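## Task

Scene 1: get the nine-volt battery into drawer A of the chest. Every other battery or eraser lying on the table has to stay on the table. Pulling a drawer too far detaches it from the chest. Dropping the battery into its drawer from rim height is acceptable. At the end, all drawers must be closed.

## Robot and tools

Robot: two UR-type arms, left_arm and right_arm. Each carries a 16-motor four-digit hand: left_arm has a left hand, right_arm a right hand. A wrist force sensor sits at each flange. The cameras are cam_high (504x504), cam_left_wrist and cam_right_wrist (each 672x504). Scene 1 is for practice. Scene 2 is the one that counts.

Frames. The scene frame has its origin at table height, midway between the two nominal bases. +z points up, +x points out over the table, and left_arm is on the +y side. Image left and right do not match these names. The calibrated bases are left_arm (-0.027, +0.635, +0.005) and right_arm (+0.050, -0.468, +0.005) m. Results give end_effector_position (m), quaternion and velocities in the scene frame, and they can be a few cm off. Each hand point has its own axes: +z runs along the straight fingers toward the tips, and +y points out of the palm face. On the right hand +x points away from the thumb. On the left hand +x points toward the thumb.

The 48-number row. Every action row covers both arms, even when only one moves, and every value lies in [-1, 1]. The order is: left dx, dy, dz, rx, ry, rz; then the 16 left hand goals; left current_limit; left speed; then the same 18 values for the right arm. The six pose values are an offset from that arm's current Hand target, measured along the Hand target's own axes. They are not absolute. Scale: 1.0 equals 0.6 m, or 180 degrees for rotation. rx, ry, rz together form one rotation vector. Sending all six as zero re-commands the existing Hand target. The orientation command is clipped to within 32 degrees of the measured orientation.

The hand values are absolute goals, not changes, and a 0 means a goal angle. The 16-goal order is: index_mcp, index_abd, index_pip, index_dip, middle_mcp, middle_abd, middle_pip, middle_dip, ring_mcp, ring_abd, ring_pip, ring_dip, thumb_cmc, thumb_axl, thumb_mcp, thumb_ipl. Each value maps linearly between the hinge's two stops. Going toward -1 curls a finger toward the palm. Straight positions are: mcp +0.75, pip +0.58, dip +0.70, abd 0.00, thumb_cmc +0.71, thumb_axl +0.68, thumb_mcp +0.23, thumb_ipl +0.17. On the left hand, any thumb_ipl goal past +62.1 degrees is treated as +62.1 degrees. current_limit maps -1..+1 onto 0..550 mA. speed sets the goal slew rate at (speed+1)/2 times 8.5 rad/s. They start at +0.4 and -0.6. To leave a hand unchanged, echo back its hand_goal, hand_current_limit and hand_speed.

Tools.
- execute_actions(actions, cameras): actions is a list of actions. Each action holds up to 15 rows at 1/30 s per row, and a short action holds its final row. Every row in an action is an offset from the Hand target at the start of that action. An empty list returns the state plus all camera images.
- move(target, speed, blend, stop_force, zero, blocking, cameras): target is one 48-number row, or up to 15 rows. Every row is an offset from the same starting Hand targets. The path is straight, speed is 0.002-3.2 m/s (default 0.25), and blend is a corner radius in m. stop_force is 4-120 N and ends an arm's path when it meets resistance. It is unreliable for light or loose objects and when the hand rotates, and it cannot be used with blocking=false. Leave it out when backing away from a contact. Moves do not avoid obstacles.
- wait(seconds 0-10), stop(), zoom_image(camera, region [x0,y0,x1,y1] px, max 504 per side), zero_wrist_force(arm), read_manual, finished_scene(scene 1 or 2). finished_scene cannot be undone.

Results. These include Hand target (the last clipped command; the next offsets count from it), joint positions and torques, wrist force and torque, and the per-motor lists hand_goal, hand_measured, hand_current_ma and hand_state (moving, goal, blocked or overload). A move also adds a line reporting how it ended: done, off_target, moving, held or fault, plus any limits such as paced or held. A hand point often stops short of its target. Waiting does not close that gap, so send the remaining distance as a fresh offset.

Hazards to avoid.
- Faults. Contact torque at the joint limits (290/290/132/47.5/47.5/47.5 N m), or roughly 150 N on any part of an arm, stops that arm for 10 s. Arms are stiff, so even a small overshoot into a firm surface can trigger this.
- Hand overload. If a motor draws 495 mA or more for 5 s, it shuts down for 10 s.
- Heat. A MOTOR HOT line appears at 70 °C, and the arm is braked at 85 °C.
- Arm clash. Contact between the arms, including one hand gripping the other hand's fingers, can fail the scene. The clearance check does not catch everything.
- Base paths. Do not route a path close to an arm's own base.
- Objects. Do not drop parts from height, release them while moving, slam drawers, or knock anything off the table. Pull drawers out only partway so they stay in the chest. Close every drawer before finishing.

Each tool is called after ">>>" as name(argument=value, ...) on one line, values as JSON.

## Session

>>> execute_actions(actions=[])

Scene clock: 0.00 s.
left_arm: end_effector_position=(+0.6258, +0.2494, +0.1780) hand_goal=(+0.754, +0.000, +0.576, +0.696, +0.754, +0.000, +0.576, +0.696, +0.754, +0.000, +0.576, +0.696, +0.714, +0.678, +0.226, +0.168) hand_measured=(+0.754, +0.000, +0.576, +0.696, +0.754, +0.000, +0.576, +0.696, +0.754, +0.000, +0.576, +0.696, +0.714, +0.678, +0.226, +0.168) hand_current_ma=(+0, +0, +0, +0, +0, +0, +0, +0, +0, +0, +0, +0, +0, +0, +0, +0) hand_state=(goal, goal, goal, goal, goal, goal, goal, goal, goal, goal, goal, goal, goal, goal, goal, goal) hand_current_limit=0.40 hand_speed=-0.60 end_effector_quat_wxyz=(-0.264, -0.201, +0.941, -0.065) | right_arm: end_effector_position=(+0.9947, -0.3608, +0.2308) hand_goal=(+0.754, +0.000, +0.576, +0.696, +0.754, +0.000, +0.576, +0.696, +0.754, +0.000, +0.576, +0.696, +0.714, +0.678, +0.226, +0.168) hand_measured=(+0.754, +0.000, +0.576, +0.696, +0.754, +0.000, +0.576, +0.696, +0.754, +0.000, +0.576, +0.696, +0.714, +0.678, +0.226, +0.168) hand_current_ma=(+0, +0, +0, +0, +0, +0, +0, +0, +0, +0, +0, +0, +0, +0, +0, +0) hand_state=(goal, goal, goal, goal, goal, goal, goal, goal, goal, goal, goal, goal, goal, goal, goal, goal) hand_current_limit=0.40 hand_speed=-0.60 end_effector_quat_wxyz=(-0.359, +0.932, -0.018, +0.056)
Joint positions: left_arm=[-0.636 -0.663 1.053 1.453 2.055 0.575] | right_arm=[-0.174 -0.674 0.847 1.407 0.828 -1.719]
Joint velocities: within noise
Joint torques (N m): no reading
Wrist force (N): no reading
Wrist torque (N m): no reading
Wrist force, peak (N): no reading
Hand target: left_arm +0.6258, +0.2494, +0.1780; -0.264, -0.201, +0.941, -0.065 | right_arm +0.9947, -0.3608, +0.2308; -0.359, +0.932, -0.018, +0.056

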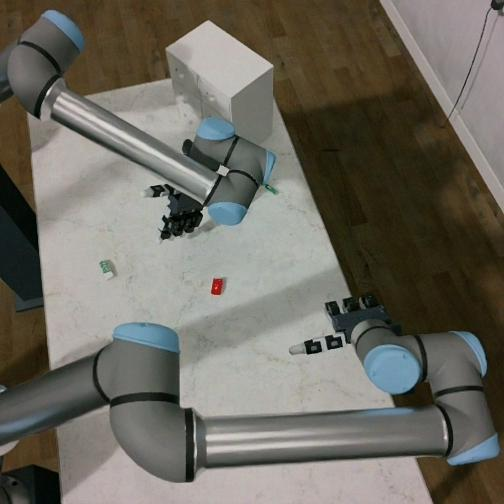

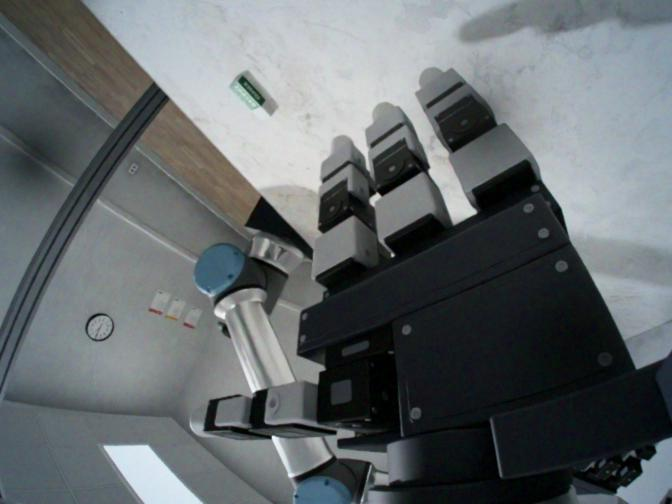

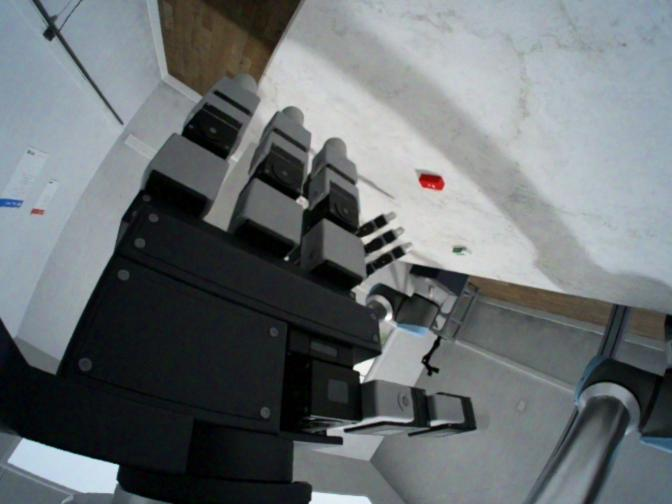

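>>> zoom_image(camera="cam_high", region=[140, 10, 290, 160])

>>> zoom_image(camera="cam_high", region=[90, 160, 290, 320])

>>> zoom_image(camera="cam_left_wrist", region=[180, 20, 330, 150])

>>> zoom_image(camera="cam_right_wrist", region=[360, 140, 500, 280])

Scaled by 3.360.

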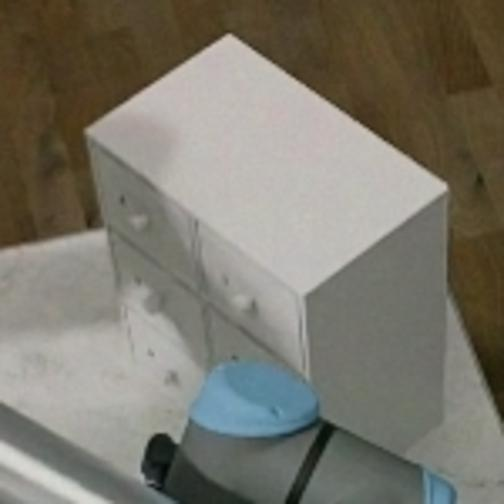

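Scaled by 2.520.

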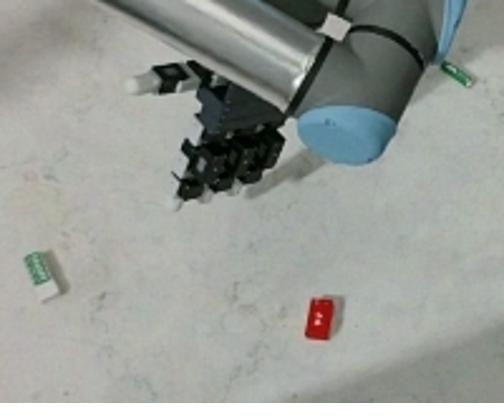

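Scaled by 3.360 from the camera's 672x504 image, which has a finer 960x720 frame.

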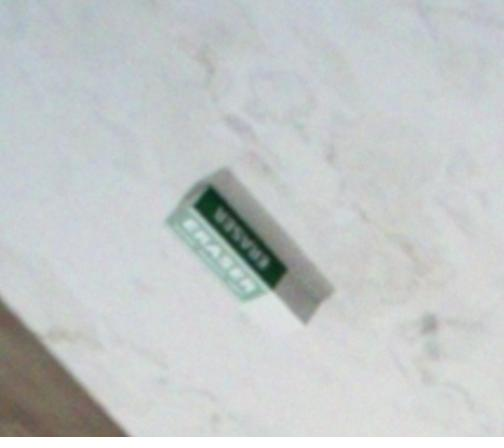

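Scaled by 3.600 from the camera's 672x504 image, which has a finer 960x720 frame.

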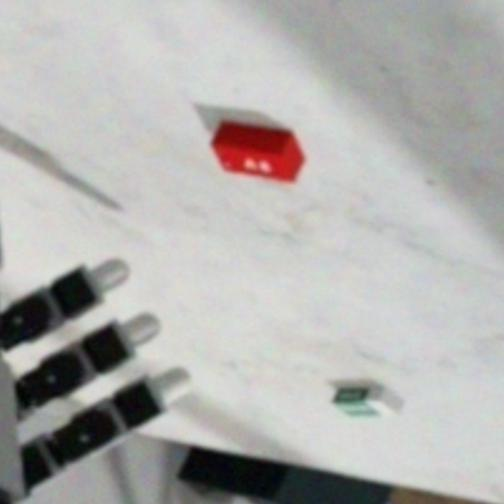

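>>> move(target=[[0.390,0.4525,-0.2425,0,0,0,0.754,0,0.576,0.696,0.754,0,0.576,0.696,0.754,0,0.576,0.696,0.714,0.678,0.226,0.168,0.4,-0.6,0,0,0,0,0,0,0.754,0,0.576,0.696,0.754,0,0.576,0.696,0.754,0,0.576,0.696,0.714,0.678,0.226,0.168,0.4,-0.6],[0.390,0.4525,-0.2425,0.315,-0.391,-0.722,0.754,0,0.576,0.696,0.754,0,0.576,0.696,0.754,0,0.576,0.696,0.714,0.678,0.226,0.168,0.4,-0.6,0,0,0,0,0,0,0.754,0,0.576,0.696,0.754,0,0.576,0.696,0.754,0,0.576,0.696,0.714,0.678,0.226,0.168,0.4,-0.6]], speed=0.3, cameras=["all"])

Scene clock: 9.20 s.
left_arm: end_effector_position=(+0.3996, +0.4497, +0.4196) hand_goal=(+0.754, +0.000, +0.576, +0.696, +0.754, +0.000, +0.576, +0.696, +0.754, +0.000, +0.576, +0.696, +0.714, +0.678, +0.226, +0.168) hand_measured=(+0.748, +0.000, +0.576, +0.696, +0.748, +0.000, +0.576, +0.696, +0.748, +0.000, +0.576, +0.696, +0.710, +0.678, +0.224, +0.168) hand_current_ma=(-8, +0, +1, +0, -8, +0, +0, +0, -7, +0, +1, +0, -4, -1, -3, +0) hand_state=(goal, goal, goal, goal, goal, goal, goal, goal, goal, goal, goal, goal, goal, goal, goal, goal) hand_current_limit=0.40 hand_speed=-0.60 end_effector_quat_wxyz=(-0.379, +0.918, -0.108, +0.043) | right_arm: end_effector_position=(+0.9947, -0.3608, +0.2308) hand_goal=(+0.754, +0.000, +0.576, +0.696, +0.754, +0.000, +0.576, +0.696, +0.754, +0.000, +0.576, +0.696, +0.714, +0.678, +0.226, +0.168) hand_measured=(+0.748, +0.000, +0.576, +0.696, +0.750, +0.000, +0.576, +0.696, +0.750, +0.000, +0.576, +0.696, +0.710, +0.678, +0.224, +0.168) hand_current_ma=(-1, +0, +0, +0, -1, +0, +0, +0, -1, +0, +0, +0, -1, +0, +0, +0) hand_state=(goal, goal, goal, goal, goal, goal, goal, goal, goal, goal, goal, goal, goal, goal, goal, goal) hand_current_limit=0.40 hand_speed=-0.60 end_effector_quat_wxyz=(-0.359, +0.932, -0.018, +0.056)
Joint positions: left_arm=[-1.021 -1.551 1.935 1.806 1.055 -2.533] | right_arm=[-0.174 -0.674 0.847 1.407 0.828 -1.719]
Joint torques (N m): left_arm=[-13.27 -22.45 -21.78 7.02 1.13 -2.29] | right_arm=[0.84 -100.02 -39 4.75 -1.46 0.39]
Wrist force (N): left_arm=[-0.5 0.2 0.8] | right_arm=[0.1 -0.1 0.1]
Wrist torque (N m): left_arm=[-0.07 0.04 0.16] | right_arm=[-0.02 -0.01 0.00]
Wrist force, peak (N): left_arm=[0.9 1.9 0.0] | right_arm=[0.6 0.3 -0.3]
Hand target: left_arm +0.3996, +0.4497, +0.4196; -0.379, +0.918, -0.108, +0.043 | right_arm +0.9947, -0.3608, +0.2308; -0.359, +0.932, -0.018, +0.056
Off the commanded pose: left_arm 0.000 m, 0 deg | right_arm 0.000 m, 0 deg.
move: done

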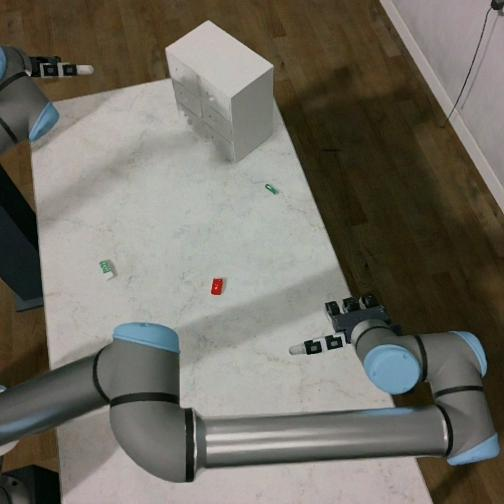

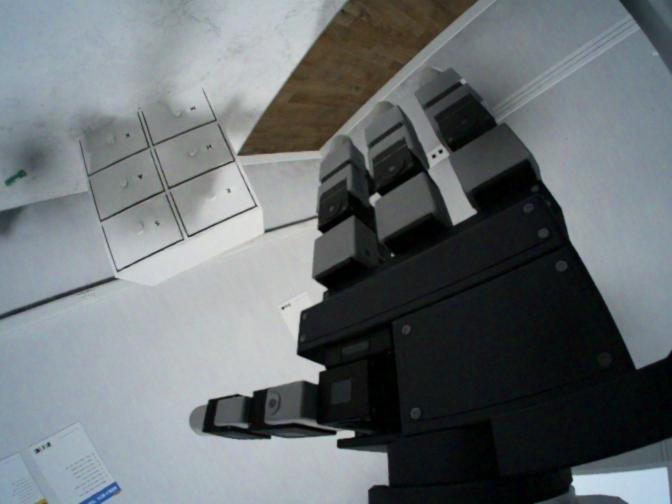

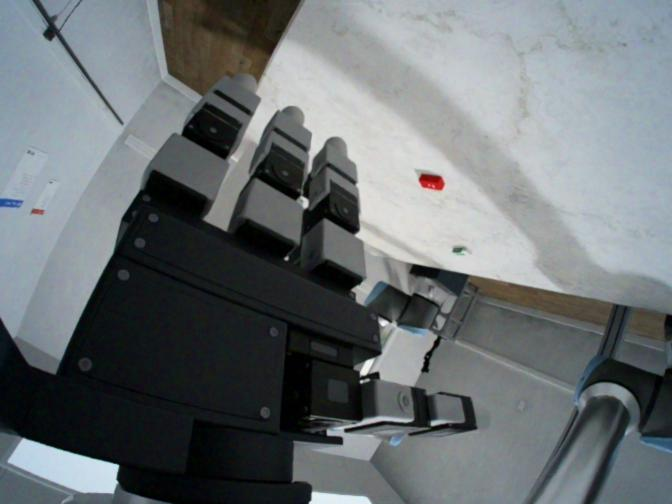

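>>> zoom_image(camera="cam_left_wrist", region=[70, 80, 270, 290])

>>> zoom_image(camera="cam_left_wrist", region=[0, 150, 50, 200])

>>> zoom_image(camera="cam_high", region=[160, 10, 290, 200])

>>> zoom_image(camera="cam_high", region=[190, 260, 250, 310])

>>> zoom_image(camera="cam_high", region=[80, 240, 140, 300])

Scaled by 2.400 from the camera's 672x504 image, which has a finer 960x720 frame.

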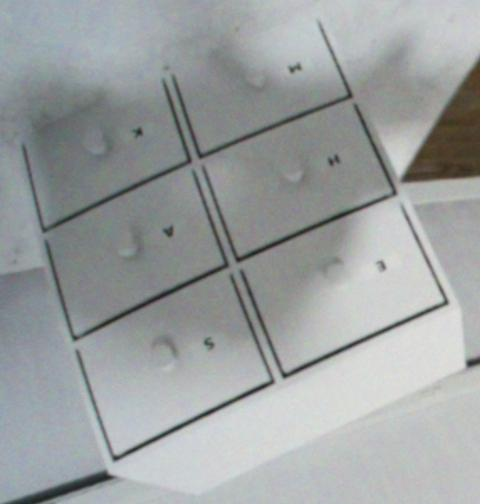

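Scaled by 10.080 from the camera's 672x504 image, which has a finer 960x720 frame.

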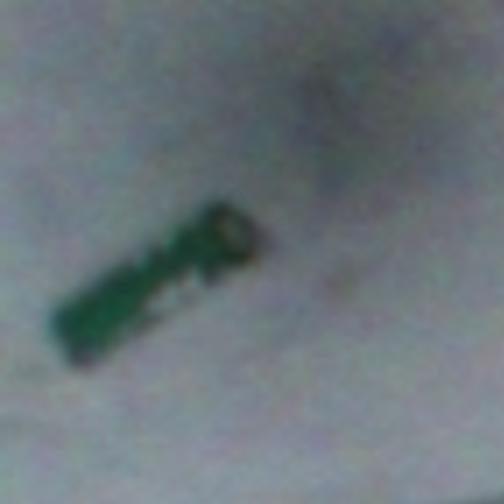

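Scaled by 2.653.

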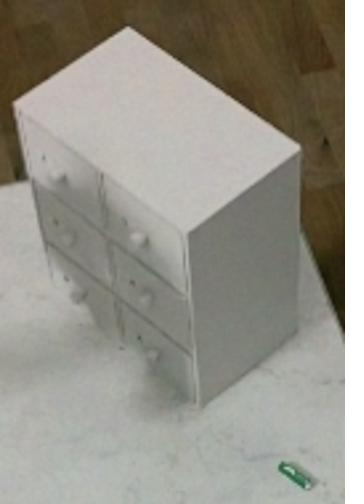

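Scaled by 8.400.

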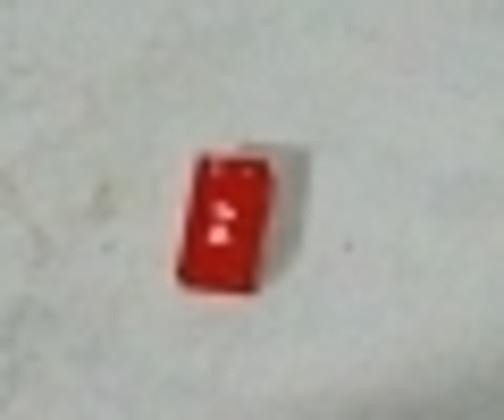

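Scaled by 8.400.

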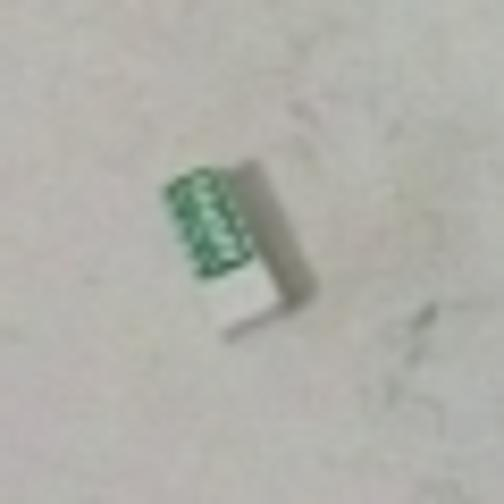

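>>> move(target=[[0,0,0,0,0,0.667,0.754,0.1,0.576,0.696,0.754,-0.1,0.576,0.696,-0.2,0,-0.3,0.26,0.714,0.678,0.226,0.168,0.4,-0.6,-0.640,-0.054,-0.257,0,0,0,0.754,0,0.576,0.696,0.754,0,0.576,0.696,0.754,0,0.576,0.696,0.714,0.678,0.226,0.168,0.4,-0.6],[0,0,0,-0.271,0.337,-0.815,0.754,0.1,0.576,0.696,0.754,-0.1,0.576,0.696,-0.2,0,-0.3,0.26,0.714,0.678,0.226,0.168,0.4,-0.6,-0.640,-0.054,-0.257,0,0,0,0.754,0,0.576,0.696,0.754,0,0.576,0.696,0.754,0,0.576,0.696,0.714,0.678,0.226,0.168,0.4,-0.6]], speed=0.35, cameras=["all"])

Scene clock: 19.30 s.
left_arm: end_effector_position=(+0.3996, +0.4497, +0.4196) hand_goal=(+0.754, +0.100, +0.576, +0.696, +0.754, -0.100, +0.576, +0.696, -0.200, +0.000, -0.300, +0.260, +0.714, +0.678, +0.226, +0.168) hand_measured=(+0.762, +0.100, +0.576, +0.696, +0.762, -0.098, +0.576, +0.696, -0.192, +0.000, -0.298, +0.262, +0.720, +0.678, +0.224, +0.168) hand_current_ma=(+12, +0, +1, +0, +12, +3, +0, +0, +11, +0, +1, +2, +9, -1, -3, +0) hand_state=(goal, goal, goal, goal, goal, goal, goal, goal, goal, goal, goal, goal, goal, goal, goal, goal) hand_current_limit=0.40 hand_speed=-0.60 end_effector_quat_wxyz=(+0.299, +0.300, +0.642, +0.639) | right_arm: end_effector_position=(+0.5951, -0.4115, +0.3312) hand_goal=(+0.754, +0.000, +0.576, +0.696, +0.754, +0.000, +0.576, +0.696, +0.754, +0.000, +0.576, +0.696, +0.714, +0.678, +0.226, +0.168) hand_measured=(+0.748, +0.000, +0.576, +0.696, +0.750, +0.000, +0.576, +0.696, +0.750, +0.000, +0.576, +0.696, +0.710, +0.678, +0.224, +0.168) hand_current_ma=(-1, +0, +0, +0, -1, +0, +0, +0, -1, +0, +0, +0, -1, +0, +0, +0) hand_state=(goal, goal, goal, goal, goal, goal, goal, goal, goal, goal, goal, goal, goal, goal, goal, goal) hand_current_limit=0.40 hand_speed=-0.60 end_effector_quat_wxyz=(-0.359, +0.932, -0.018, +0.056)
Joint positions: left_arm=[-1.362 -1.201 2.445 1.888 0.494 0.009] | right_arm=[-0.406 -1.388 1.826 1.349 0.854 -2.028]
Joint torques (N m): left_arm=[-11.37 -56.16 -0.2 -1.84 -2.1 1.61] | right_arm=[-9.95 -64.68 -28.27 7 0.41 -1.77]
Wrist force (N): left_arm=[-0.2 2.3 0.8] | right_arm=[-0.4 0.0 0.1]
Wrist torque (N m): left_arm=[0.10 -0.06 -0.17] | right_arm=[-0.05 -0.01 0.00]
Wrist force, peak (N): left_arm=[-0.5 2.7 0.0] | right_arm=[-1.2 0.3 -0.2]
Hand target: left_arm +0.3996, +0.4497, +0.4196; +0.299, +0.300, +0.642, +0.639 | right_arm +0.5951, -0.4115, +0.3312; -0.359, +0.932, -0.018, +0.056
Off the commanded pose: left_arm 0.000 m, 0 deg | right_arm 0.000 m, 0 deg.
move: done

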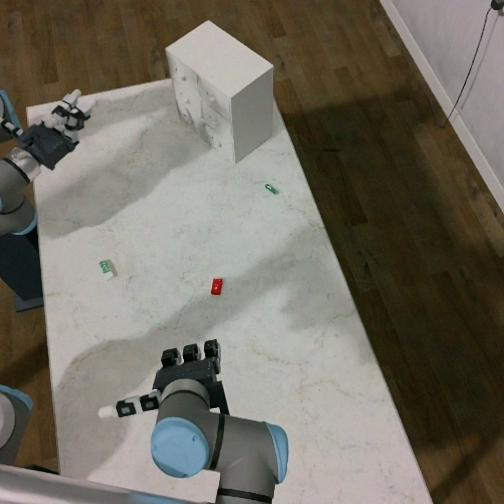

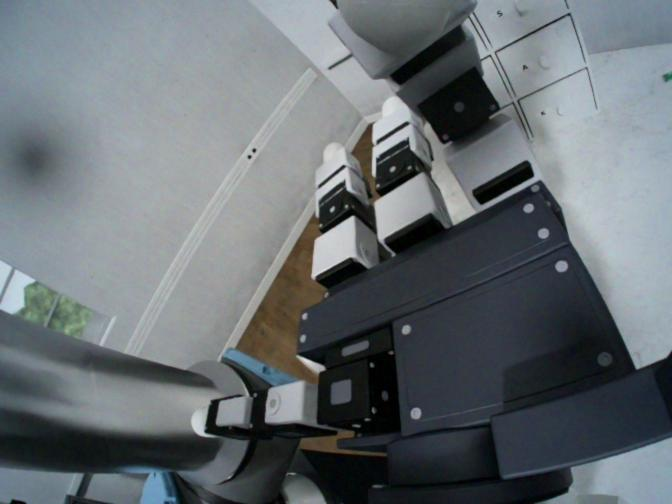

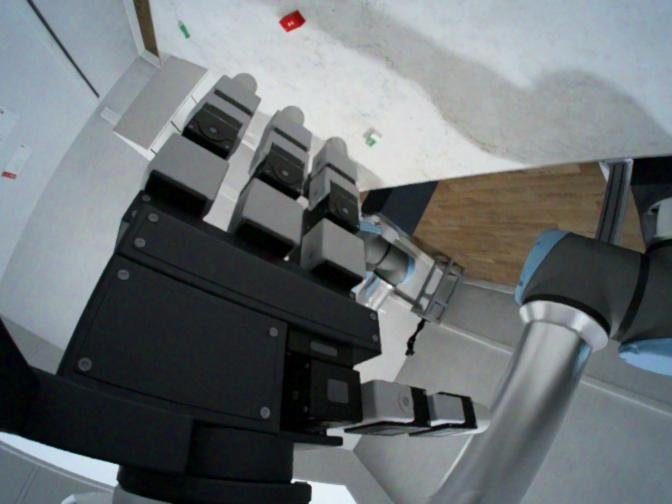

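>>> move(target=[-0.453,-0.3367,0.2913,0,0,0,0.754,0.1,0.576,0.696,0.754,-0.1,0.576,0.696,-0.2,0,-0.3,0.26,0.714,0.678,0.226,0.168,0.4,-0.6,0,0,0,0,0,0,0.754,0,0.576,0.696,0.754,0,0.576,0.696,0.754,0,0.576,0.696,0.714,0.678,0.226,0.168,0.4,-0.6], speed=0.3, cameras=["cam_high","cam_left_wrist"])

Scene clock: 21.13 s.
left_arm: end_effector_position=(+0.6294, +0.3787, +0.2640) hand_goal=(+0.754, +0.100, +0.576, +0.696, +0.754, -0.100, +0.576, +0.696, -0.200, +0.000, -0.300, +0.260, +0.714, +0.678, +0.226, +0.168) hand_measured=(+0.766, +0.100, +0.578, +0.696, +0.766, -0.098, +0.578, +0.696, -0.196, +0.000, -0.300, +0.262, +0.724, +0.678, +0.224, +0.168) hand_current_ma=(+20, -1, +2, +0, +21, +1, +1, +0, +7, +0, +1, +2, +15, -1, -2, +0) hand_state=(goal, goal, goal, goal, goal, goal, goal, goal, goal, goal, goal, goal, goal, goal, goal, goal) hand_current_limit=0.40 hand_speed=-0.60 end_effector_quat_wxyz=(+0.298, +0.300, +0.641, +0.640) | right_arm: end_effector_position=(+0.5951, -0.4115, +0.3312) hand_goal=(+0.754, +0.000, +0.576, +0.696, +0.754, +0.000, +0.576, +0.696, +0.754, +0.000, +0.576, +0.696, +0.714, +0.678, +0.226, +0.168) hand_measured=(+0.748, +0.000, +0.576, +0.696, +0.750, +0.000, +0.576, +0.696, +0.750, +0.000, +0.576, +0.696, +0.710, +0.678, +0.224, +0.168) hand_current_ma=(-1, +0, +0, +0, -1, +0, +0, +0, -1, +0, +0, +0, -1, +0, +0, +0) hand_state=(goal, goal, goal, goal, goal, goal, goal, goal, goal, goal, goal, goal, goal, goal, goal, goal) hand_current_limit=0.40 hand_speed=-0.60 end_effector_quat_wxyz=(-0.359, +0.932, -0.018, +0.056)
Joint positions: left_arm=[-0.996 -0.749 2.007 1.866 0.129 0.019] | right_arm=[-0.406 -1.388 1.826 1.349 0.854 -2.028]
Joint torques (N m): left_arm=[-2.29 -71.96 -13.56 0.38 -0.53 0.12] | right_arm=[-11.29 -66.07 -28.28 7.06 0.26 -1.87]
Wrist force (N): left_arm=[0.1 1.9 0.6] | right_arm=[-0.6 0.2 0.1]
Wrist torque (N m): left_arm=[0.09 -0.03 -0.09] | right_arm=[-0.02 0.02 -0.01]
Wrist force, peak (N): left_arm=[-6.0 -3.8 5.8] | right_arm=[-0.4 0.6 0.4]
Hand target: left_arm +0.6294, +0.3787, +0.2640; +0.298, +0.300, +0.641, +0.640 (not the last commanded pose) | right_arm +0.5951, -0.4115, +0.3312; -0.359, +0.932, -0.018, +0.056
Off the commanded pose: left_arm 0.095 m, 0 deg | right_arm 0.000 m, 0 deg.
FORCE FAULT: contact force on the left arm reached its limit, and that arm stopped. The contact can be on any part of that arm, not only on its tool. That arm's remaining commands of this call were not run. That arm is still stopped at the end of this call. That arm stays stopped for about 10 more seconds. Until then a move that you send moves the other arm only, and its call returns only when the move has ended. Once the stop has ended, the next robot result says so. If the stop ends while you think or write, that arm runs what you send next, counted from a new Hand target: where the arm stands when the stop ends. While its stop runs, that arm, its gripper or tool too, takes no new command. Until it ends, the stop uses up actions while you think or wait. An arm that is not stopped still takes commands.
move: fault (left_arm)
Images, in order (width x height): cam_high 504x504, cam_left_wrist 672x504.

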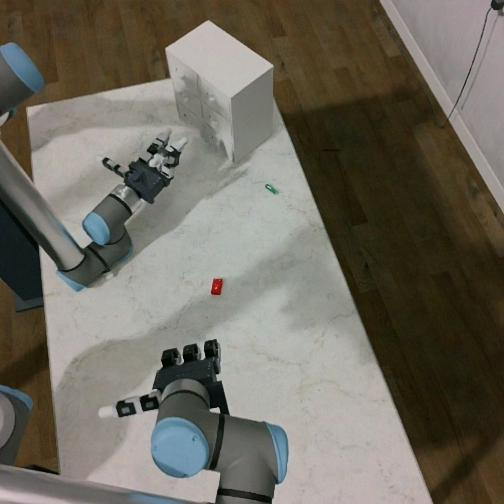

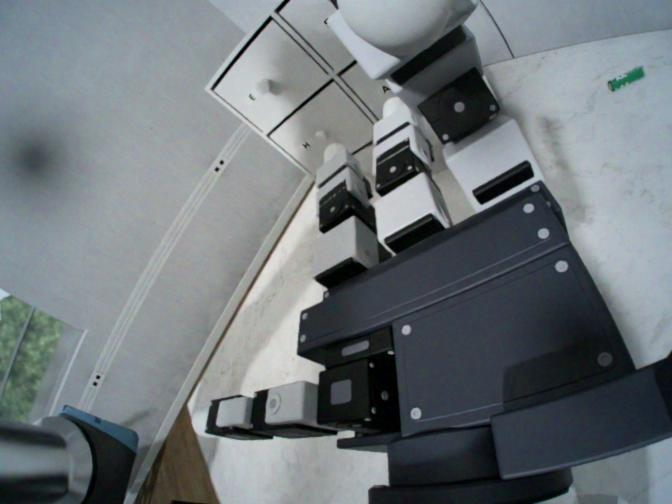

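>>> wait(seconds=10)

Scene clock: 31.73 s.
left_arm: end_effector_position=(+0.6294, +0.3787, +0.2640) hand_goal=(+0.754, +0.100, +0.576, +0.696, +0.754, -0.100, +0.576, +0.696, -0.200, +0.000, -0.300, +0.260, +0.714, +0.678, +0.226, +0.168) hand_measured=(+0.766, +0.100, +0.578, +0.696, +0.766, -0.098, +0.578, +0.696, -0.196, +0.000, -0.300, +0.262, +0.724, +0.678, +0.224, +0.168) hand_current_ma=(+20, -1, +2, +0, +21, +1, +1, +0, +7, +0, +1, +2, +15, -1, -2, +0) hand_state=(goal, goal, goal, goal, goal, goal, goal, goal, goal, goal, goal, goal, goal, goal, goal, goal) hand_current_limit=0.40 hand_speed=-0.60 end_effector_quat_wxyz=(+0.298, +0.300, +0.641, +0.640) | right_arm: end_effector_position=(+0.5951, -0.4115, +0.3312) hand_goal=(+0.754, +0.000, +0.576, +0.696, +0.754, +0.000, +0.576, +0.696, +0.754, +0.000, +0.576, +0.696, +0.714, +0.678, +0.226, +0.168) hand_measured=(+0.748, +0.000, +0.576, +0.696, +0.750, +0.000, +0.576, +0.696, +0.750, +0.000, +0.576, +0.696, +0.710, +0.678, +0.224, +0.168) hand_current_ma=(-1, +0, +0, +0, -1, +0, +0, +0, -1, +0, +0, +0, -1, +0, +0, +0) hand_state=(goal, goal, goal, goal, goal, goal, goal, goal, goal, goal, goal, goal, goal, goal, goal, goal) hand_current_limit=0.40 hand_speed=-0.60 end_effector_quat_wxyz=(-0.359, +0.932, -0.018, +0.056)
Joint positions: left_arm=[-0.996 -0.749 2.007 1.866 0.129 0.019] | right_arm=[-0.406 -1.388 1.826 1.349 0.854 -2.028]
Joint torques (N m): left_arm=[0.99 -75.18 -12.81 0.42 -0.19 0.06] | right_arm=[-8.75 -68 -29.35 7.1 -0.45 -1.38]
Wrist force (N): left_arm=[0.1 2.0 0.5] | right_arm=[-0.3 0.3 -0.1]
Wrist torque (N m): left_arm=[0.11 -0.04 -0.09] | right_arm=[0.01 -0.02 0.02]
Wrist force, peak (N): left_arm=[0.3 2.3 1.0] | right_arm=[-0.7 0.5 0.2]
Hand target: left_arm +0.6294, +0.3787, +0.2640; +0.298, +0.300, +0.641, +0.640 (not the last commanded pose) | right_arm +0.5951, -0.4115, +0.3312; -0.359, +0.932, -0.018, +0.056
Off the commanded pose: left_arm 0.095 m, 0 deg | right_arm 0.000 m, 0 deg.
FORCE FAULT, CONTINUED: the left arm's stop, for the force fault that an earlier result reported, is over. The rest of the stop counts as 19 of the actions that you can send in this scene. During its stop the left arm's controller moved it back a little. That arm's target is now where it stood when the stop ended, not its last command. That arm accepts commands again.
wait: 10.00 s; at rest from the start

>>> move(target=[[0.0645,0.327,-0.076,0,0,0,0.754,0.1,0.576,0.696,0.754,-0.1,0.576,0.696,1,0,0.576,0.696,0.714,0.678,0.226,0.168,0.4,-0.6,0,0,0,0,0,0,0.754,0,0.576,0.696,0.754,0,0.576,0.696,0.754,0,0.576,0.696,0.714,0.678,0.226,0.168,0.4,-0.6],[0.0645,0.327,-0.076,0.1944,0,0,0.754,0.1,0.576,0.696,0.754,-0.1,0.576,0.696,1,0,0.576,0.696,0.714,0.678,0.226,0.168,0.4,-0.6,0,0,0,0,0,0,0.754,0,0.576,0.696,0.754,0,0.576,0.696,0.754,0,0.576,0.696,0.714,0.678,0.226,0.168,0.4,-0.6]], speed=[0.25,0.15], cameras=["cam_high","cam_left_wrist"])

Scene clock: 35.90 s.
left_arm: end_effector_position=(+0.5702, +0.3792, +0.4603) hand_goal=(+0.754, +0.100, +0.576, +0.696, +0.754, -0.100, +0.576, +0.696, +1.000, +0.000, +0.576, +0.696, +0.714, +0.678, +0.226, +0.168) hand_measured=(+0.766, +0.100, +0.578, +0.696, +0.766, -0.098, +0.578, +0.696, +1.000, +0.000, +0.576, +0.694, +0.724, +0.678, +0.224, +0.168) hand_current_ma=(+20, -1, +2, +0, +21, +1, +1, +0, +0, +0, +0, -2, +15, -1, -2, +0) hand_state=(goal, goal, goal, goal, goal, goal, goal, goal, goal, goal, goal, goal, goal, goal, goal, goal) hand_current_limit=0.40 hand_speed=-0.60 end_effector_quat_wxyz=(+0.194, +0.376, +0.804, +0.418) | right_arm: end_effector_position=(+0.5951, -0.4115, +0.3312) hand_goal=(+0.754, +0.000, +0.576, +0.696, +0.754, +0.000, +0.576, +0.696, +0.754, +0.000, +0.576, +0.696, +0.714, +0.678, +0.226, +0.168) hand_measured=(+0.748, +0.000, +0.576, +0.696, +0.750, +0.000, +0.576, +0.696, +0.750, +0.000, +0.576, +0.696, +0.710, +0.678, +0.224, +0.168) hand_current_ma=(-1, +0, +0, +0, -1, +0, +0, +0, -1, +0, +0, +0, -1, +0, +0, +0) hand_state=(goal, goal, goal, goal, goal, goal, goal, goal, goal, goal, goal, goal, goal, goal, goal, goal) hand_current_limit=0.40 hand_speed=-0.60 end_effector_quat_wxyz=(-0.359, +0.932, -0.018, +0.056)
Joint positions: left_arm=[-1.088 -1.257 1.752 1.378 0.647 1.199] | right_arm=[-0.406 -1.388 1.826 1.349 0.854 -2.028]
Joint torques (N m): left_arm=[11.26 -71.55 -44.33 1.33 -0.55 1.52] | right_arm=[-8.39 -65.63 -28 7.12 -0.31 -1.27]
Wrist force (N): left_arm=[-0.3 2.2 -0.3] | right_arm=[-0.1 0.3 0.4]
Wrist torque (N m): left_arm=[0.19 -0.08 -0.10] | right_arm=[-0.04 -0.05 0.03]
Wrist force, peak (N): left_arm=[0.2 3.6 0.6] | right_arm=[-0.5 0.2 0.4]
Hand target: left_arm +0.5702, +0.3792, +0.4603; +0.194, +0.376, +0.804, +0.418 | right_arm +0.5951, -0.4115, +0.3312; -0.359, +0.932, -0.018, +0.056
Off the commanded pose: left_arm 0.000 m, 0 deg | right_arm 0.000 m, 0 deg.
move: done
Images, in order (width x height): cam_high 504x504, cam_left_wrist 672x504.

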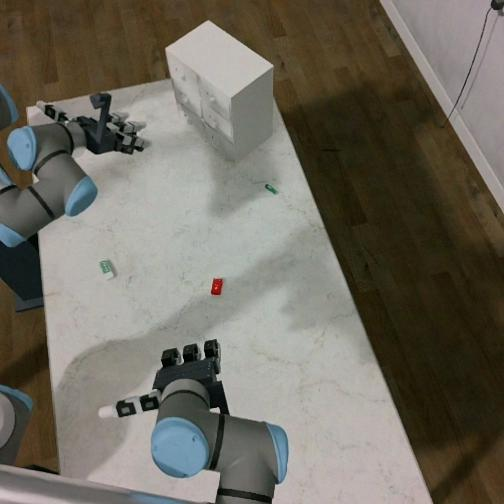

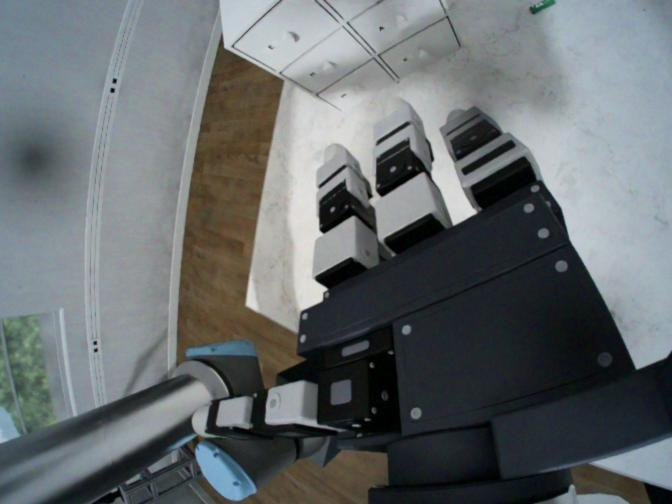

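>>> move(target=[-0.125,-0.063,0.288,0,0,0,0.754,0.1,0.576,0.696,0.754,-0.1,0.576,0.696,1,0,0.576,0.696,0.714,0.678,0.226,0.168,0.4,-0.6,0,0,0,0,0,0,0.754,0,0.576,0.696,0.754,0,0.576,0.696,0.754,0,0.576,0.696,0.714,0.678,0.226,0.168,0.4,-0.6], speed=0.2, cameras=["cam_high","cam_left_wrist"])

>>> zoom_image(camera="cam_left_wrist", region=[220, 0, 570, 200])

Scene clock: 38.07 s.
left_arm: end_effector_position=(+0.7098, +0.3986, +0.3299) hand_goal=(+0.754, +0.100, +0.576, +0.696, +0.754, -0.100, +0.576, +0.696, +1.000, +0.000, +0.576, +0.696, +0.714, +0.678, +0.226, +0.168) hand_measured=(+0.766, +0.100, +0.578, +0.696, +0.766, -0.098, +0.578, +0.696, +1.000, +0.000, +0.576, +0.694, +0.724, +0.678, +0.224, +0.168) hand_current_ma=(+20, -1, +2, +0, +21, +1, +1, +0, +0, +0, +0, -2, +15, -1, -2, +0) hand_state=(goal, goal, goal, goal, goal, goal, goal, goal, goal, goal, goal, goal, goal, goal, goal, goal) hand_current_limit=0.40 hand_speed=-0.60 end_effector_quat_wxyz=(+0.194, +0.376, +0.804, +0.418) | right_arm: end_effector_position=(+0.5951, -0.4115, +0.3312) hand_goal=(+0.754, +0.000, +0.576, +0.696, +0.754, +0.000, +0.576, +0.696, +0.754, +0.000, +0.576, +0.696, +0.714, +0.678, +0.226, +0.168) hand_measured=(+0.748, +0.000, +0.576, +0.696, +0.750, +0.000, +0.576, +0.696, +0.750, +0.000, +0.576, +0.696, +0.710, +0.678, +0.224, +0.168) hand_current_ma=(-1, +0, +0, +0, -1, +0, +0, +0, -1, +0, +0, +0, -1, +0, +0, +0) hand_state=(goal, goal, goal, goal, goal, goal, goal, goal, goal, goal, goal, goal, goal, goal, goal, goal) hand_current_limit=0.40 hand_speed=-0.60 end_effector_quat_wxyz=(-0.359, +0.932, -0.018, +0.056)
Joint positions: left_arm=[-0.883 -1.031 1.609 1.018 0.613 1.542] | right_arm=[-0.406 -1.388 1.826 1.349 0.854 -2.028]
Joint torques (N m): left_arm=[7.79 -65.8 -43.59 0.87 0.27 1.71] | right_arm=[-8.32 -67.66 -28.24 7.44 -1.17 -1.78]
Wrist force (N): left_arm=[0.0 1.8 0.2] | right_arm=[-0.3 0.2 0.1]
Wrist torque (N m): left_arm=[0.14 -0.11 -0.05] | right_arm=[-0.03 -0.02 0.01]
Wrist force, peak (N): left_arm=[0.2 2.4 -1.4] | right_arm=[-0.5 0.2 0.5]
Hand target: left_arm +0.7099, +0.3986, +0.3299; +0.194, +0.376, +0.804, +0.418 | right_arm +0.5951, -0.4115, +0.3312; -0.359, +0.932, -0.018, +0.056
Off the commanded pose: left_arm 0.000 m, 0 deg | right_arm 0.000 m, 0 deg.
move: done
Images, in order (width x height): cam_high 504x504, cam_left_wrist 672x504.

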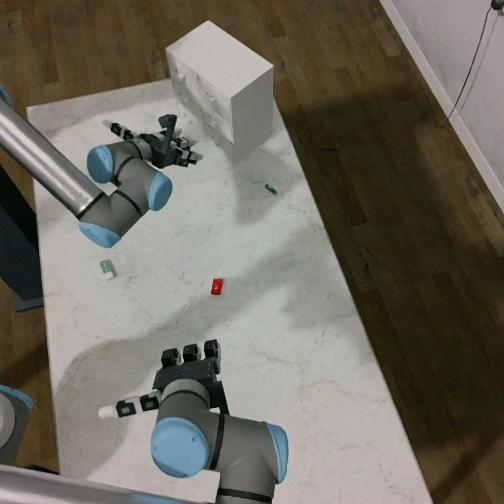

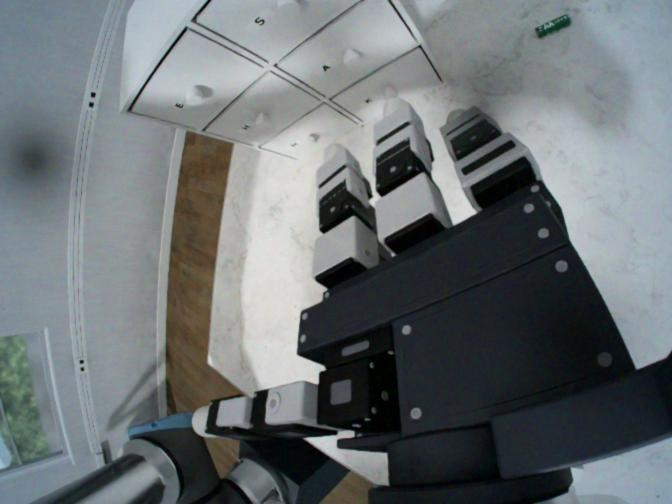

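Scaled by 1.440 from the camera's 672x504 image, which has a finer 960x720 frame.

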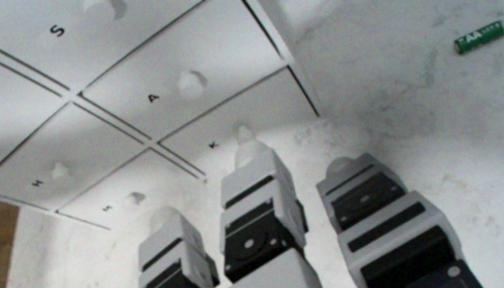

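>>> move(target=[-0.01,-0.015,0.15,0,0,0,0.754,0.1,0.576,0.696,0.754,-0.1,0.576,0.696,1,0,0.576,0.696,0.714,0.678,0.226,0.168,0.4,-0.6,0,0,0,0,0,0,0.754,0,0.576,0.696,0.754,0,0.576,0.696,0.754,0,0.576,0.696,0.714,0.678,0.226,0.168,0.4,-0.6], speed=0.1, stop_force=8, cameras=["cam_high","cam_left_wrist"])

>>> zoom_image(camera="cam_left_wrist", region=[220, 0, 570, 200])

Scene clock: 41.80 s.
left_arm: end_effector_position=(+0.7662, +0.4380, +0.2707) hand_goal=(+0.754, +0.100, +0.576, +0.696, +0.754, -0.100, +0.576, +0.696, +1.000, +0.000, +0.576, +0.696, +0.714, +0.678, +0.226, +0.168) hand_measured=(+0.766, +0.100, +0.578, +0.696, +0.766, -0.098, +0.578, +0.696, +1.000, +0.000, +0.576, +0.694, +0.724, +0.678, +0.224, +0.168) hand_current_ma=(+20, -1, +2, +0, +21, +1, +1, +0, +0, +0, +0, -2, +15, -1, -2, +0) hand_state=(goal, goal, goal, goal, goal, goal, goal, goal, goal, goal, goal, goal, goal, goal, goal, goal) hand_current_limit=0.40 hand_speed=-0.60 end_effector_quat_wxyz=(+0.194, +0.376, +0.804, +0.418) | right_arm: end_effector_position=(+0.5951, -0.4115, +0.3312) hand_goal=(+0.754, +0.000, +0.576, +0.696, +0.754, +0.000, +0.576, +0.696, +0.754, +0.000, +0.576, +0.696, +0.714, +0.678, +0.226, +0.168) hand_measured=(+0.748, +0.000, +0.576, +0.696, +0.750, +0.000, +0.576, +0.696, +0.750, +0.000, +0.576, +0.696, +0.710, +0.678, +0.224, +0.168) hand_current_ma=(-1, +0, +0, +0, -1, +0, +0, +0, -1, +0, +0, +0, -1, +0, +0, +0) hand_state=(goal, goal, goal, goal, goal, goal, goal, goal, goal, goal, goal, goal, goal, goal, goal, goal) hand_current_limit=0.40 hand_speed=-0.60 end_effector_quat_wxyz=(-0.359, +0.932, -0.018, +0.056)
Joint positions: left_arm=[-0.784 -0.959 1.575 0.838 0.618 1.715] | right_arm=[-0.406 -1.388 1.826 1.349 0.854 -2.028]
Joint torques (N m): left_arm=[8.46 -65.45 -43.2 1.22 0.47 2.28] | right_arm=[-9.23 -64.99 -29.97 7.34 -1.27 -1.4]
Wrist force (N): left_arm=[0.2 1.9 0.9] | right_arm=[-0.4 0.2 0.0]
Wrist torque (N m): left_arm=[0.07 -0.11 -0.05] | right_arm=[-0.02 0.00 0.00]
Wrist force, peak (N): left_arm=[0.4 2.2 0.4] | right_arm=[-0.7 0.2 0.2]
Hand target: left_arm +0.7662, +0.4380, +0.2707; +0.194, +0.376, +0.804, +0.418 | right_arm +0.5951, -0.4115, +0.3312; -0.359, +0.932, -0.018, +0.056
Off the commanded pose: left_arm 0.000 m, 0 deg | right_arm 0.000 m, 0 deg.
move: done
Images, in order (width x height): cam_high 504x504, cam_left_wrist 672x504.

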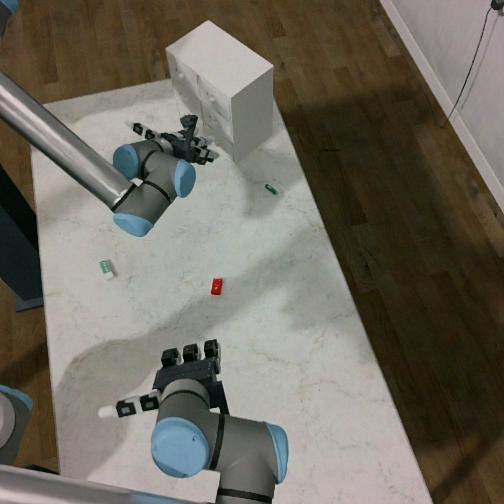

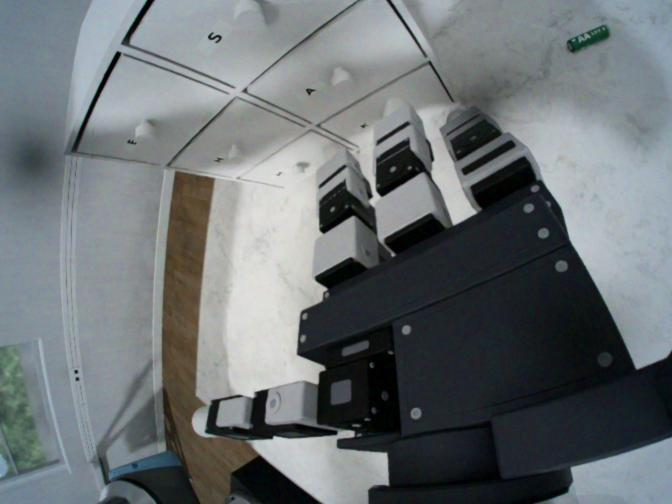

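Scaled by 1.440 from the camera's 672x504 image, which has a finer 960x720 frame.

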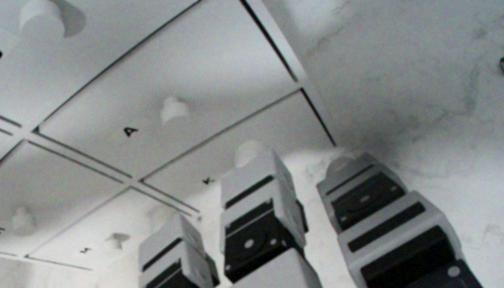

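>>> move(target=[0,0.035,0.055,0,0,0,0.754,0.1,0.576,0.696,0.754,-0.1,0.576,0.696,1,0,0.576,0.696,0.714,0.678,0.226,0.168,0.4,-0.6,0,0,0,0,0,0,0.754,0,0.576,0.696,0.754,0,0.576,0.696,0.754,0,0.576,0.696,0.714,0.678,0.226,0.168,0.4,-0.6], speed=0.08, stop_force=8, cameras=["cam_left_wrist"])

>>> zoom_image(camera="cam_left_wrist", region=[250, 20, 490, 180])

Scene clock: 43.83 s.
left_arm: end_effector_position=(+0.7961, +0.4630, +0.2689) hand_goal=(+0.754, +0.100, +0.576, +0.696, +0.754, -0.100, +0.576, +0.696, +1.000, +0.000, +0.576, +0.696, +0.714, +0.678, +0.226, +0.168) hand_measured=(+0.766, +0.100, +0.578, +0.696, +0.766, -0.098, +0.578, +0.696, +1.000, +0.000, +0.576, +0.694, +0.724, +0.678, +0.224, +0.168) hand_current_ma=(+20, -1, +2, +0, +21, +1, +1, +0, +0, +0, +0, -2, +15, -1, -2, +0) hand_state=(goal, goal, goal, goal, goal, goal, goal, goal, goal, goal, goal, goal, goal, goal, goal, goal) hand_current_limit=0.40 hand_speed=-0.60 end_effector_quat_wxyz=(+0.194, +0.376, +0.804, +0.418) | right_arm: end_effector_position=(+0.5951, -0.4115, +0.3312) hand_goal=(+0.754, +0.000, +0.576, +0.696, +0.754, +0.000, +0.576, +0.696, +0.754, +0.000, +0.576, +0.696, +0.714, +0.678, +0.226, +0.168) hand_measured=(+0.748, +0.000, +0.576, +0.696, +0.750, +0.000, +0.576, +0.696, +0.750, +0.000, +0.576, +0.696, +0.710, +0.678, +0.224, +0.168) hand_current_ma=(-1, +0, +0, +0, -1, +0, +0, +0, -1, +0, +0, +0, -1, +0, +0, +0) hand_state=(goal, goal, goal, goal, goal, goal, goal, goal, goal, goal, goal, goal, goal, goal, goal, goal) hand_current_limit=0.40 hand_speed=-0.60 end_effector_quat_wxyz=(-0.359, +0.932, -0.018, +0.056)
Joint positions: left_arm=[-0.729 -0.948 1.542 0.785 0.626 1.808] | right_arm=[-0.406 -1.388 1.826 1.349 0.854 -2.028]
Joint torques (N m): left_arm=[9.76 -65.55 -43.33 0.64 0.07 1.85] | right_arm=[-7.11 -65.2 -27.86 6.89 -1.3 -1.91]
Wrist force (N): left_arm=[0.4 1.8 0.7] | right_arm=[-0.3 0.5 0.2]
Wrist torque (N m): left_arm=[0.07 -0.11 -0.03] | right_arm=[0.00 -0.02 0.02]
Wrist force, peak (N): left_arm=[0.5 2.1 0.9] | right_arm=[-0.8 0.3 0.2]
Hand target: left_arm +0.7961, +0.4630, +0.2689; +0.194, +0.376, +0.804, +0.418 | right_arm +0.5951, -0.4115, +0.3312; -0.359, +0.932, -0.018, +0.056
Off the commanded pose: left_arm 0.000 m, 0 deg | right_arm 0.000 m, 0 deg.
move: done
Images, in order (width x height): cam_left_wrist 672x504.

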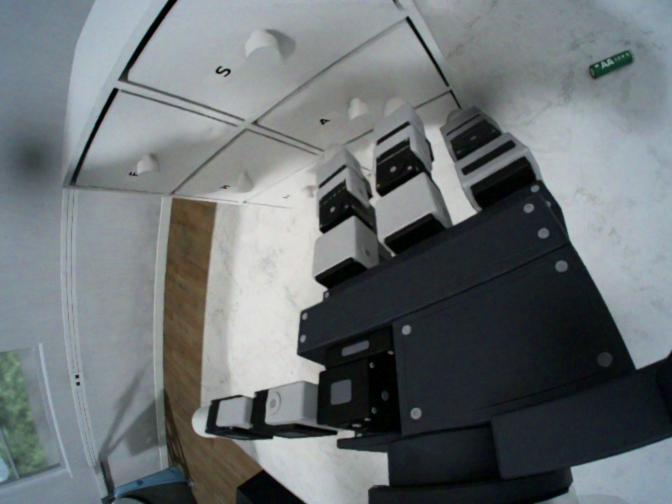

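Scaled by 2.100 from the camera's 672x504 image, which has a finer 960x720 frame.

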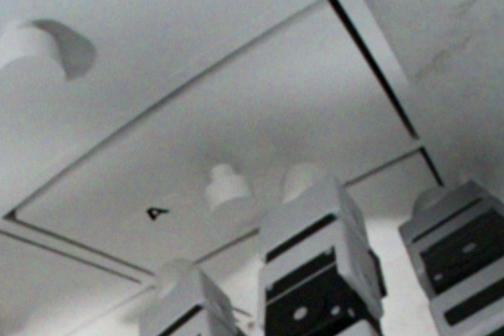

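>>> move(target=[0.003,0,0.065,0,0,0,0.754,0.1,0.576,0.696,0.754,-0.1,0.576,0.696,1,0,0.576,0.696,0.714,0.678,0.226,0.168,0.4,-0.6,0,0,0,0,0,0,0.754,0,0.576,0.696,0.754,0,0.576,0.696,0.754,0,0.576,0.696,0.714,0.678,0.226,0.168,0.4,-0.6], speed=0.05, stop_force=5, cameras=["cam_left_wrist"])

>>> zoom_image(camera="cam_left_wrist", region=[250, 20, 490, 180])

Scene clock: 45.57 s.
left_arm: end_effector_position=(+0.8009, +0.4676, +0.2643) hand_goal=(+0.754, +0.100, +0.576, +0.696, +0.754, -0.100, +0.576, +0.696, +1.000, +0.000, +0.576, +0.696, +0.714, +0.678, +0.226, +0.168) hand_measured=(+0.766, +0.100, +0.578, +0.696, +0.762, -0.102, +0.576, +0.694, +1.000, +0.000, +0.576, +0.694, +0.724, +0.678, +0.224, +0.168) hand_current_ma=(+20, -1, +2, +0, +14, -2, -1, -3, +0, +0, +0, -2, +15, -1, -2, +0) hand_state=(goal, goal, goal, goal, goal, goal, goal, goal, goal, goal, goal, goal, goal, goal, goal, goal) hand_current_limit=0.40 hand_speed=-0.60 end_effector_quat_wxyz=(+0.194, +0.376, +0.804, +0.418) | right_arm: end_effector_position=(+0.5951, -0.4115, +0.3312) hand_goal=(+0.754, +0.000, +0.576, +0.696, +0.754, +0.000, +0.576, +0.696, +0.754, +0.000, +0.576, +0.696, +0.714, +0.678, +0.226, +0.168) hand_measured=(+0.748, +0.000, +0.576, +0.696, +0.750, +0.000, +0.576, +0.696, +0.750, +0.000, +0.576, +0.696, +0.710, +0.678, +0.224, +0.168) hand_current_ma=(-1, +0, +0, +0, -1, +0, +0, +0, -1, +0, +0, +0, -1, +0, +0, +0) hand_state=(goal, goal, goal, goal, goal, goal, goal, goal, goal, goal, goal, goal, goal, goal, goal, goal) hand_current_limit=0.40 hand_speed=-0.60 end_effector_quat_wxyz=(-0.359, +0.932, -0.018, +0.056)
Joint positions: left_arm=[-0.72 -0.943 1.539 0.771 0.628 1.823] | right_arm=[-0.406 -1.388 1.826 1.349 0.854 -2.028]
Joint torques (N m): left_arm=[-14.46 -96.97 -18.24 6.53 -3.79 -2.27] | right_arm=[-8.14 -69.6 -28.85 6.98 -1.61 -1.75]
Wrist force (N): left_arm=[0.4 1.7 0.2] | right_arm=[-0.5 0.3 0.2]
Wrist torque (N m): left_arm=[0.10 -0.12 0.14] | right_arm=[-0.02 0.01 0.00]
Wrist force, peak (N): left_arm=[1.2 0.7 -16.9] | right_arm=[-0.6 0.3 -0.1]
Hand target: left_arm +0.8009, +0.4676, +0.2643; +0.194, +0.376, +0.804, +0.418 (not the last commanded pose) | right_arm +0.5951, -0.4115, +0.3312; -0.359, +0.932, -0.018, +0.056
Off the commanded pose: left_arm 0.031 m, 0 deg | right_arm 0.000 m, 0 deg.
move: contact (left_arm)
Images, in order (width x height): cam_left_wrist 672x504.

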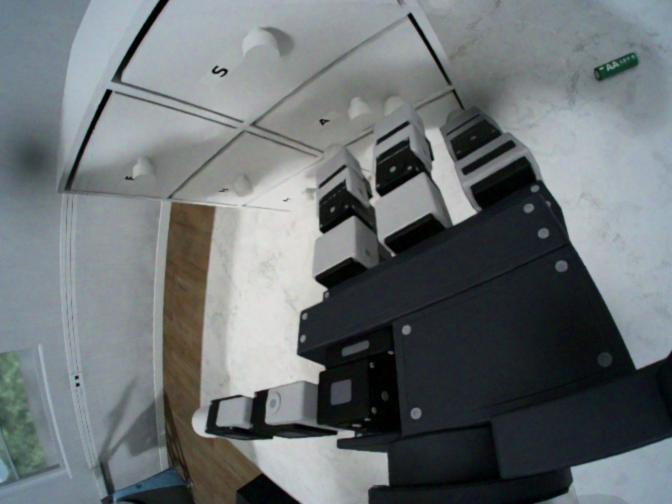

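Scaled by 2.100 from the camera's 672x504 image, which has a finer 960x720 frame.

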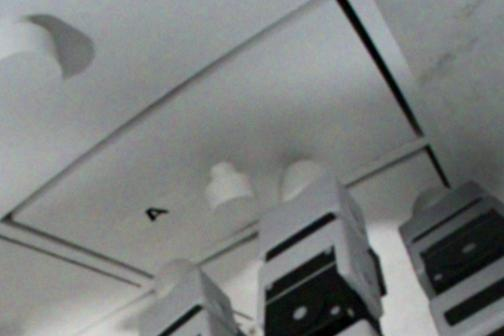

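>>> zoom_image(camera="cam_left_wrist", region=[310, 60, 440, 170])

>>> execute_actions(actions=[], cameras=["cam_high"])

>>> zoom_image(camera="cam_high", region=[150, 60, 290, 200])

Scaled by 3.877 from the camera's 672x504 image, which has a finer 960x720 frame.

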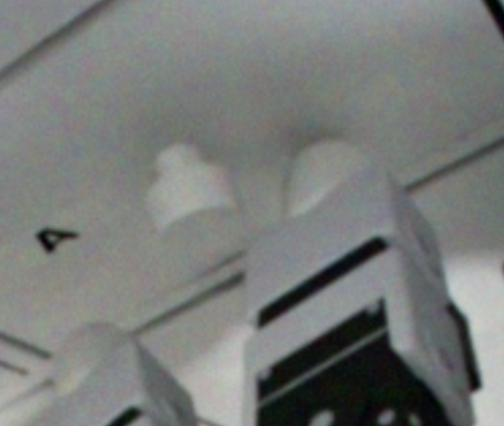

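Scene clock: 46.87 s.
left_arm: end_effector_position=(+0.8009, +0.4676, +0.2643) hand_goal=(+0.754, +0.100, +0.576, +0.696, +0.754, -0.100, +0.576, +0.696, +1.000, +0.000, +0.576, +0.696, +0.714, +0.678, +0.226, +0.168) hand_measured=(+0.766, +0.100, +0.578, +0.696, +0.762, -0.102, +0.576, +0.694, +1.000, +0.000, +0.576, +0.694, +0.724, +0.678, +0.224, +0.168) hand_current_ma=(+20, -1, +2, +0, +14, -2, -1, -3, +0, +0, +0, -2, +15, -1, -2, +0) hand_state=(goal, goal, goal, goal, goal, goal, goal, goal, goal, goal, goal, goal, goal, goal, goal, goal) hand_current_limit=0.40 hand_speed=-0.60 end_effector_quat_wxyz=(+0.194, +0.376, +0.804, +0.418) | right_arm: end_effector_position=(+0.5951, -0.4115, +0.3312) hand_goal=(+0.754, +0.000, +0.576, +0.696, +0.754, +0.000, +0.576, +0.696, +0.754, +0.000, +0.576, +0.696, +0.714, +0.678, +0.226, +0.168) hand_measured=(+0.748, +0.000, +0.576, +0.696, +0.750, +0.000, +0.576, +0.696, +0.750, +0.000, +0.576, +0.696, +0.710, +0.678, +0.224, +0.168) hand_current_ma=(-1, +0, +0, +0, -1, +0, +0, +0, -1, +0, +0, +0, -1, +0, +0, +0) hand_state=(goal, goal, goal, goal, goal, goal, goal, goal, goal, goal, goal, goal, goal, goal, goal, goal) hand_current_limit=0.40 hand_speed=-0.60 end_effector_quat_wxyz=(-0.359, +0.932, -0.018, +0.056)
Joint positions: left_arm=[-0.72 -0.943 1.539 0.771 0.628 1.823] | right_arm=[-0.406 -1.388 1.826 1.349 0.854 -2.028]
Joint velocities: within noise
Joint torques (N m): left_arm=[-15.15 -96.18 -18.71 6.54 -3.67 -2.23] | right_arm=[-7.96 -67.76 -30.7 7.2 -2.79 -1.61]
Wrist force (N): left_arm=[0.0 1.6 0.5] | right_arm=[-0.5 0.4 0.3]
Wrist torque (N m): left_arm=[0.06 -0.06 0.10] | right_arm=[-0.03 0.00 0.00]
Wrist force, peak (N): left_arm=[0.5 1.8 0.5] | right_arm=[-0.6 0.5 0.3]
Hand target: left_arm +0.8009, +0.4676, +0.2643; +0.194, +0.376, +0.804, +0.418 (not the last commanded pose) | right_arm +0.5951, -0.4115, +0.3312; -0.359, +0.932, -0.018, +0.056
Off the commanded pose: left_arm 0.031 m, 0 deg | right_arm 0.000 m, 0 deg.
Images, in order (width x height): cam_high 504x504.

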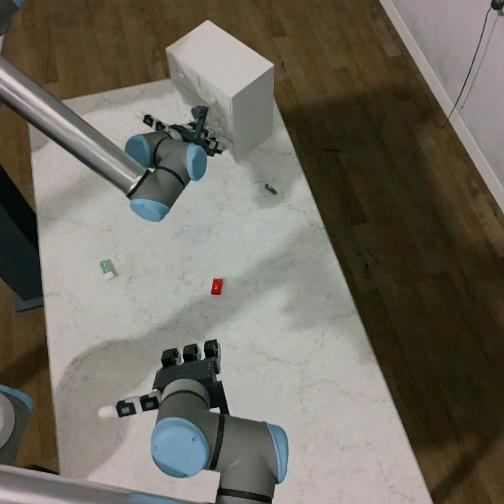

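Scaled by 3.600.

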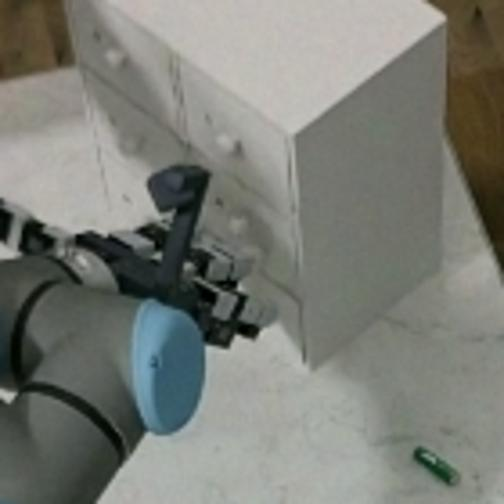

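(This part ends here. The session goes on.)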